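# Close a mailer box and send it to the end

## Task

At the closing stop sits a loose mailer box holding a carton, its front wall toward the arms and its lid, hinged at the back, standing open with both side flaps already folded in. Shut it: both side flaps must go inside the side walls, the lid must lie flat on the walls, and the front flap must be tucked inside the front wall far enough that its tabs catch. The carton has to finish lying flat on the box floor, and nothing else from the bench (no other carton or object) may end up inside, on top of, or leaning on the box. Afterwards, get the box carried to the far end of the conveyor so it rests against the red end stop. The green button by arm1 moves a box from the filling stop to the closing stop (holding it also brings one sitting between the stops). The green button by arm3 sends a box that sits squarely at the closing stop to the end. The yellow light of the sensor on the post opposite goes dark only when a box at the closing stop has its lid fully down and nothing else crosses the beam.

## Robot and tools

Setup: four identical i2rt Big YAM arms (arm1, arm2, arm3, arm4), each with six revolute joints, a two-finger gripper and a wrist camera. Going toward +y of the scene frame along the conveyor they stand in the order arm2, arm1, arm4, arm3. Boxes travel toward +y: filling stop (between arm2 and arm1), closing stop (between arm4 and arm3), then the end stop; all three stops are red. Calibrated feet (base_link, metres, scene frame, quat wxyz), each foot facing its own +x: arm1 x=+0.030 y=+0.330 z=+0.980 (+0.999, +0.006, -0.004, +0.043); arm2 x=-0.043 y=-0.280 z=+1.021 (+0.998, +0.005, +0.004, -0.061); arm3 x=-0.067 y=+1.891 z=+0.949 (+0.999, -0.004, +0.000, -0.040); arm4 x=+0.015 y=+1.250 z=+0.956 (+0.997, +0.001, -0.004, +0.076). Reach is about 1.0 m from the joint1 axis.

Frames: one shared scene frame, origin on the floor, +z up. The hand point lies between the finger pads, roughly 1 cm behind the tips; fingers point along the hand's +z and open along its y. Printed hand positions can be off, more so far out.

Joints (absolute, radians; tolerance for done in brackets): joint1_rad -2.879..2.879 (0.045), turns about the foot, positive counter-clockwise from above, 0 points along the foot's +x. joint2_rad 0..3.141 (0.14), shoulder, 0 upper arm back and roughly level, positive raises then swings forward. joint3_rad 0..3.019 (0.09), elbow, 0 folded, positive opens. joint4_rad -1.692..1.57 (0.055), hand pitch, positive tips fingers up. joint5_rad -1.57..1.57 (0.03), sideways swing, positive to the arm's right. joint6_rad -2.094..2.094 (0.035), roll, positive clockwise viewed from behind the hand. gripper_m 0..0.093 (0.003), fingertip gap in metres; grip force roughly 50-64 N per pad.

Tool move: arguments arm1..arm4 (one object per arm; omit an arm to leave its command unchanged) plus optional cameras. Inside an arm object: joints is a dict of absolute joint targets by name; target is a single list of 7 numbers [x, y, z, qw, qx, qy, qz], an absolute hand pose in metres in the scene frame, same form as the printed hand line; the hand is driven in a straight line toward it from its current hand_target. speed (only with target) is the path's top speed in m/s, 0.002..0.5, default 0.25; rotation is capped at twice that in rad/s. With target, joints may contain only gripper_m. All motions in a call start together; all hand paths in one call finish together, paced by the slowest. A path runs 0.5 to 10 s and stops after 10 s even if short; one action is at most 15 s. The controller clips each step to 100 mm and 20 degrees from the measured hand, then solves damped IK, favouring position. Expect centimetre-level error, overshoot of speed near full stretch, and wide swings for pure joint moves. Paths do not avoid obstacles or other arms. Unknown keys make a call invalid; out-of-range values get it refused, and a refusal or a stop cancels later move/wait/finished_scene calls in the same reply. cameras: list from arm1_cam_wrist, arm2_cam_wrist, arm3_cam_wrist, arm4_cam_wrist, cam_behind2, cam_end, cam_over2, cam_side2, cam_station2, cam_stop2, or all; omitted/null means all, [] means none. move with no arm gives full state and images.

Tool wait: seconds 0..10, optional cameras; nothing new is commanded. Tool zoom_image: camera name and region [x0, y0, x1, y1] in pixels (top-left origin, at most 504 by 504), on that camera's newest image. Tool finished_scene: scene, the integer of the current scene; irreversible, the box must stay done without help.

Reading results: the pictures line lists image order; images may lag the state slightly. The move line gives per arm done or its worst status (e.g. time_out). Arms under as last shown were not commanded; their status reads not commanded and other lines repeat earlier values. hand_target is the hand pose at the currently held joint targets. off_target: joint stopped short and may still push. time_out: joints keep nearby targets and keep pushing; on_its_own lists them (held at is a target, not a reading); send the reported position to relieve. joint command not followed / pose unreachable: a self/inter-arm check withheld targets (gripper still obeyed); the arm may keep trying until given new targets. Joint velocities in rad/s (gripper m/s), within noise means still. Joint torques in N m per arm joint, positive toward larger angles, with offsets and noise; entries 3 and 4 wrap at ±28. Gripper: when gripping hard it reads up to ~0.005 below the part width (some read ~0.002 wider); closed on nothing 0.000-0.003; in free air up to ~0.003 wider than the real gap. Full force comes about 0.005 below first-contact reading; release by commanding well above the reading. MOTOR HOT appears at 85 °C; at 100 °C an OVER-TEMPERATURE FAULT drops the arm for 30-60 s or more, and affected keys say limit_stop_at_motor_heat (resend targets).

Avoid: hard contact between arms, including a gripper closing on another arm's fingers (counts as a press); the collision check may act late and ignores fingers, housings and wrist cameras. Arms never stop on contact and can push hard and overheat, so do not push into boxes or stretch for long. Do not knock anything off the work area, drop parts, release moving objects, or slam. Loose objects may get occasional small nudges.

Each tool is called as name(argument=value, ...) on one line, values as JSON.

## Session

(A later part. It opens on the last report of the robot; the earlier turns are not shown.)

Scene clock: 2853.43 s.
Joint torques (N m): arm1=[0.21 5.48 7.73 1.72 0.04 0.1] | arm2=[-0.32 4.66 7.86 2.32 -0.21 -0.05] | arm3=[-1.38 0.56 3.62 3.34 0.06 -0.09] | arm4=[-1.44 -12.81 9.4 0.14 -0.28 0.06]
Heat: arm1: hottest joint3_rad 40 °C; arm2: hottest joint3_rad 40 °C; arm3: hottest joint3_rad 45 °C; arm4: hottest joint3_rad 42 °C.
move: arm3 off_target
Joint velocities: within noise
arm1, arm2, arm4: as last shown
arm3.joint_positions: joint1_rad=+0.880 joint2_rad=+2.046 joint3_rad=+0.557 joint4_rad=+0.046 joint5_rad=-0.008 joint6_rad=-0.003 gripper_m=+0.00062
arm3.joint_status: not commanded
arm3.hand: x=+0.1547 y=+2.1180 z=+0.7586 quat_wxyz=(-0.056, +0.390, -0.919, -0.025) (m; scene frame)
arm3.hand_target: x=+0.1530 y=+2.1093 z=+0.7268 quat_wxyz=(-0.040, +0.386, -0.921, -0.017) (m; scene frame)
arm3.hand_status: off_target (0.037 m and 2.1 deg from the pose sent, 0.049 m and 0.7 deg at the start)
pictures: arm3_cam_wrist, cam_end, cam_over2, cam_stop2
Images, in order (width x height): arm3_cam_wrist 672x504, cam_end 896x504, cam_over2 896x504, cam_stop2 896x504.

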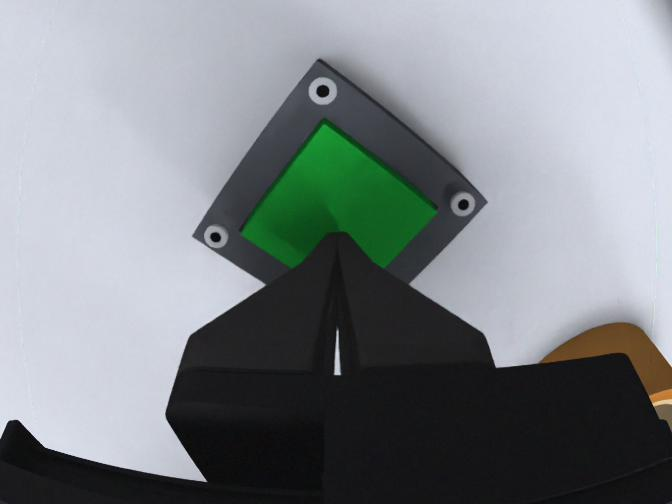

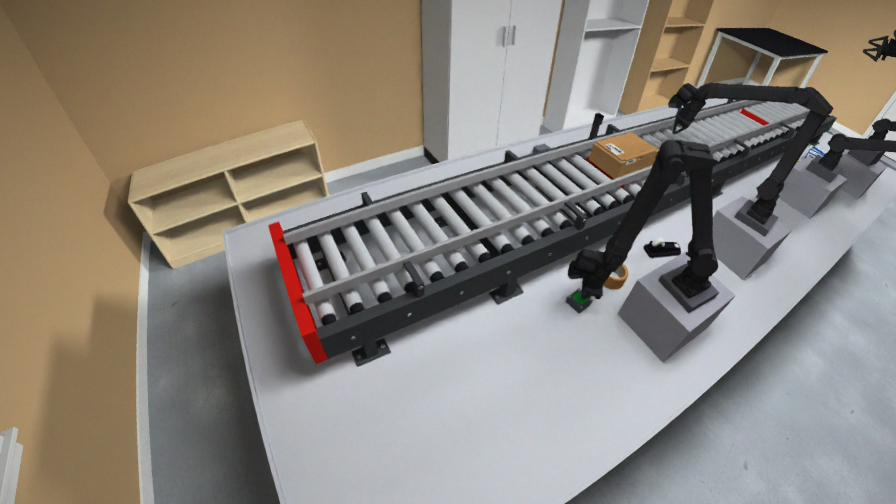

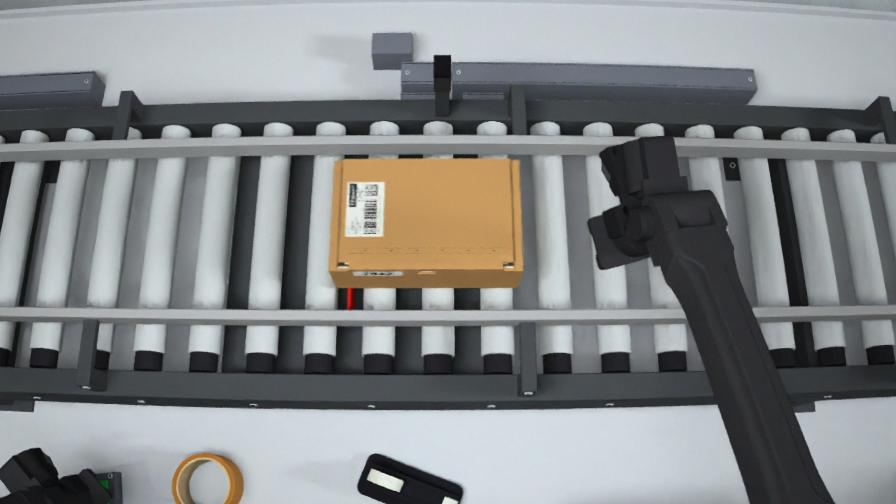

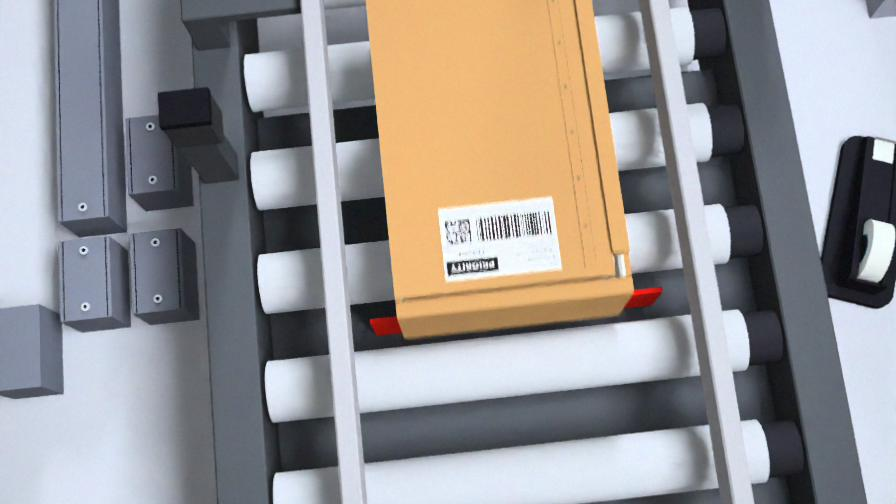

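move(arm3={"target": [0.158, 2.115, 0.85, 0.04023, -0.38634, 0.92132, 0.01687], "speed": 0.2}, cameras=["cam_over2", "cam_end", "cam_stop2"])

Scene clock: 2858.77 s.
Joint torques (N m): arm1=[0.09 5.48 7.77 1.73 0.03 0.1] | arm2=[-0.26 4.78 7.86 2.33 -0.21 -0.05] | arm3=[-1.44 -8.47 4.1 0.73 0.05 -0.05] | arm4=[-1.44 -12.81 9.39 0.14 -0.27 0.06]
Heat: arm1: hottest joint3_rad 40 °C; arm2: hottest joint3_rad 40 °C; arm3: hottest joint3_rad 45 °C; arm4: hottest joint3_rad 42 °C.
move: arm3 done
Joint velocities: within noise
arm1, arm2, arm4: as last shown
arm3.joint_positions: joint1_rad=+0.880 joint2_rad=+1.716 joint3_rad=+0.547 joint4_rad=-0.317 joint5_rad=-0.008 joint6_rad=-0.003 gripper_m=+0.00062
arm3.joint_status: not commanded
arm3.hand: x=+0.1516 y=+2.1153 z=+0.8458 quat_wxyz=(-0.036, +0.390, -0.920, -0.017) (m; scene frame)
arm3.hand_target: x=+0.1579 y=+2.1148 z=+0.8499 quat_wxyz=(-0.040, +0.386, -0.921, -0.017) (m; scene frame)
arm3.hand_status: done (0.008 m and 0.7 deg from the pose sent, 0.091 m and 2.1 deg at the start)
pictures: cam_end, cam_over2, cam_stop2
Images, in order (width x height): cam_end 896x504, cam_over2 896x504, cam_stop2 896x504.

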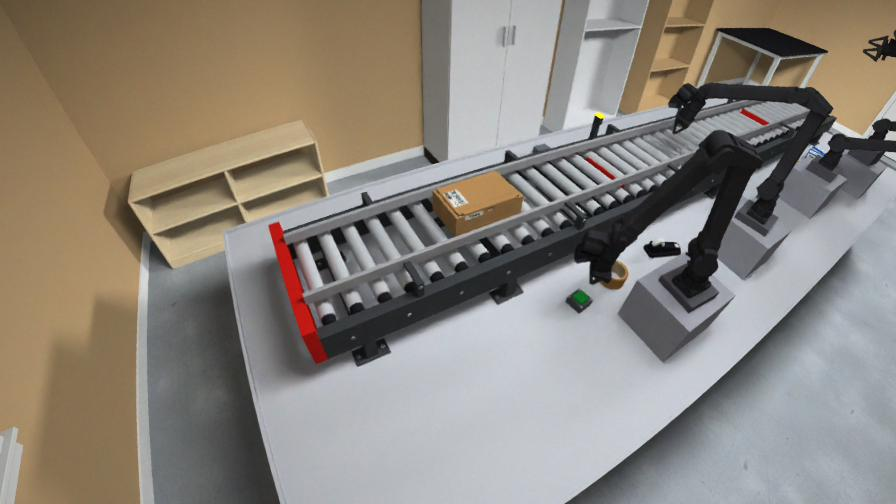

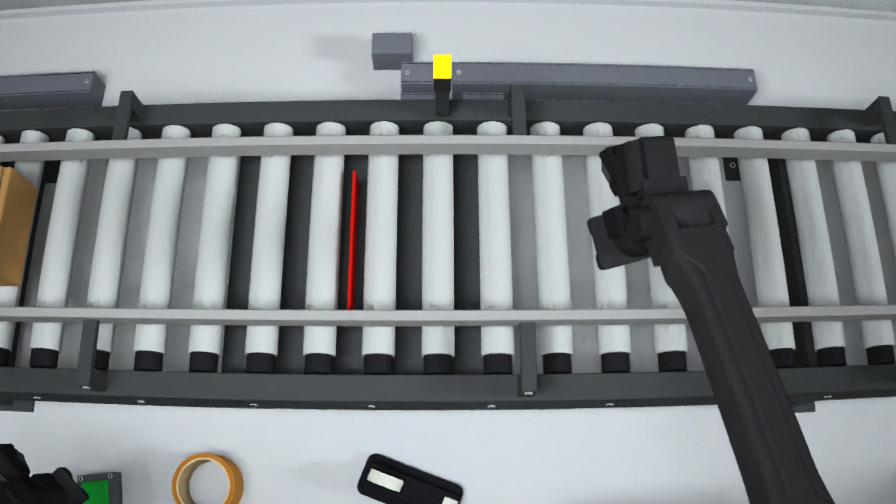

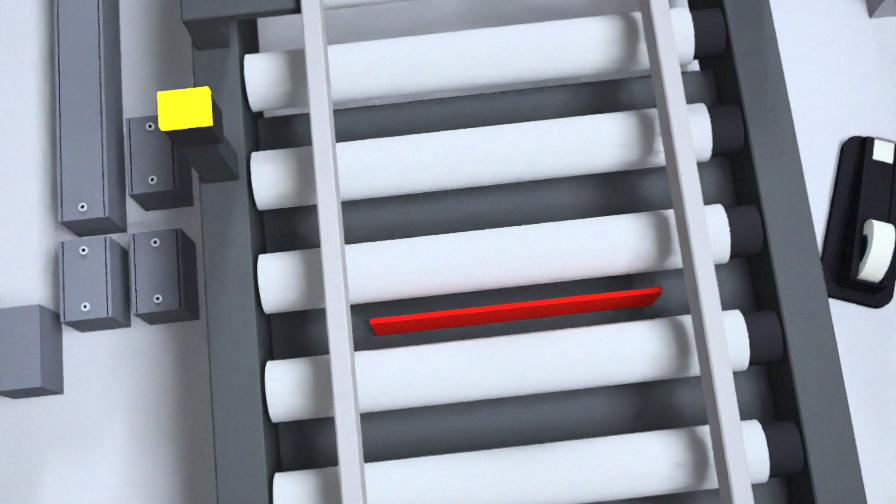

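wait(seconds=2.5, cameras=["cam_end"])

zoom_image(camera="cam_end", region=[240, 140, 560, 380])

Scene clock: 2871.67 s.
Joint torques (N m): arm1=[0.09 5.6 7.76 1.72 0.05 0.12] | arm2=[-0.32 4.66 7.87 2.32 -0.21 -0.05] | arm3=[-1.14 -8.12 4.19 0.75 0.08 -0.06] | arm4=[-1.44 -12.81 9.42 0.14 -0.28 0.06]
Heat: arm1: hottest joint3_rad 40 °C; arm2: hottest joint3_rad 40 °C; arm3: hottest joint3_rad 45 °C; arm4: hottest joint3_rad 41 °C.
Joint velocities: within noise
arm1.joint_positions: joint1_rad=+0.141 joint2_rad=+0.424 joint3_rad=+1.369 joint4_rad=-1.152 joint5_rad=+0.141 joint6_rad=-0.395 gripper_m=+0.09396
arm1.joint_status: not commanded
arm1.hand: x=+0.1935 y=+0.3358 z=+1.5886 quat_wxyz=(-0.626, +0.190, -0.749, +0.104) (m; scene frame)
arm1.hand_target: x=+0.1892 y=+0.3347 z=+1.5990 quat_wxyz=(-0.636, +0.187, -0.742, +0.104) (m; scene frame)
arm1.hand_status: not commanded
arm2.joint_positions: joint1_rad=+0.016 joint2_rad=+0.445 joint3_rad=+1.415 joint4_rad=-1.206 joint5_rad=-0.131 joint6_rad=-0.177 gripper_m=+0.09396
arm2.joint_status: not commanded
arm2.hand: x=+0.1259 y=-0.2820 z=+1.6325 quat_wxyz=(-0.616, +0.065, -0.785, +0.032) (m; scene frame)
arm2.hand_target: x=+0.1212 y=-0.2816 z=+1.6411 quat_wxyz=(-0.624, +0.065, -0.778, +0.034) (m; scene frame)
arm2.hand_status: not commanded
arm3.joint_positions: joint1_rad=+0.880 joint2_rad=+1.716 joint3_rad=+0.547 joint4_rad=-0.318 joint5_rad=-0.008 joint6_rad=-0.003 gripper_m=+0.00062
arm3.joint_status: not commanded
arm3.hand: x=+0.1515 y=+2.1153 z=+0.8458 quat_wxyz=(-0.036, +0.390, -0.920, -0.017) (m; scene frame)
arm3.hand_target: x=+0.1579 y=+2.1148 z=+0.8499 quat_wxyz=(-0.040, +0.386, -0.921, -0.017) (m; scene frame)
arm3.hand_status: done (0.008 m and 0.7 deg from the pose sent, 0.091 m and 2.1 deg at the start)
arm4.joint_positions: joint1_rad=-0.055 joint2_rad=+1.591 joint3_rad=+1.202 joint4_rad=-0.936 joint5_rad=-0.036 joint6_rad=-0.143 gripper_m=+0.00039
arm4.joint_status: not commanded
arm4.hand: x=+0.5216 y=+1.3049 z=+1.0852 quat_wxyz=(-0.128, +0.121, -0.984, -0.016) (m; scene frame)
arm4.hand_target: x=+0.5200 y=+1.3001 z=+1.0900 quat_wxyz=(-0.130, +0.121, -0.984, -0.016) (m; scene frame)
arm4.hand_status: not commanded
wait: 2.50 s; at rest from the start
pictures: cam_end
Images, in order (width x height): cam_end 896x504.

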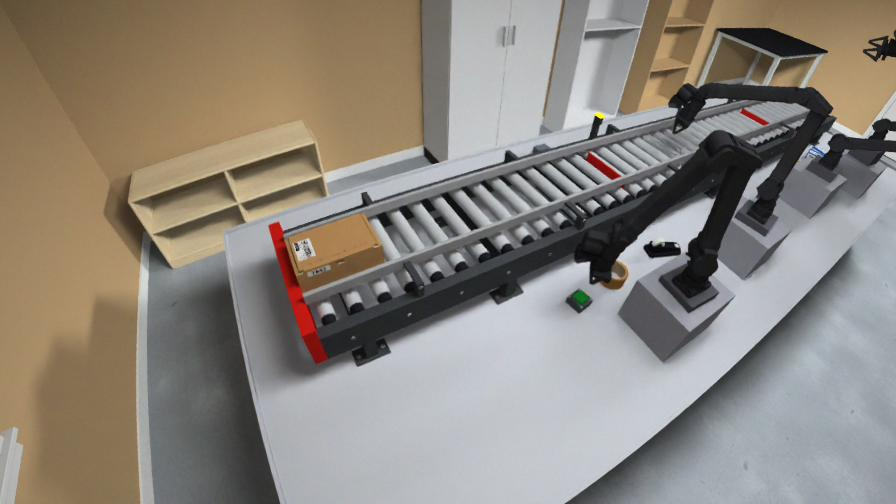

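Scaled by 1.575 from the camera's 896x504 image, which has a finer 1280x720 frame.

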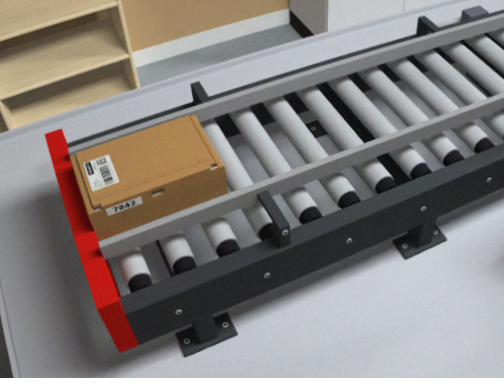

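finished_scene(scene=1)

The scene is finished: the task was done.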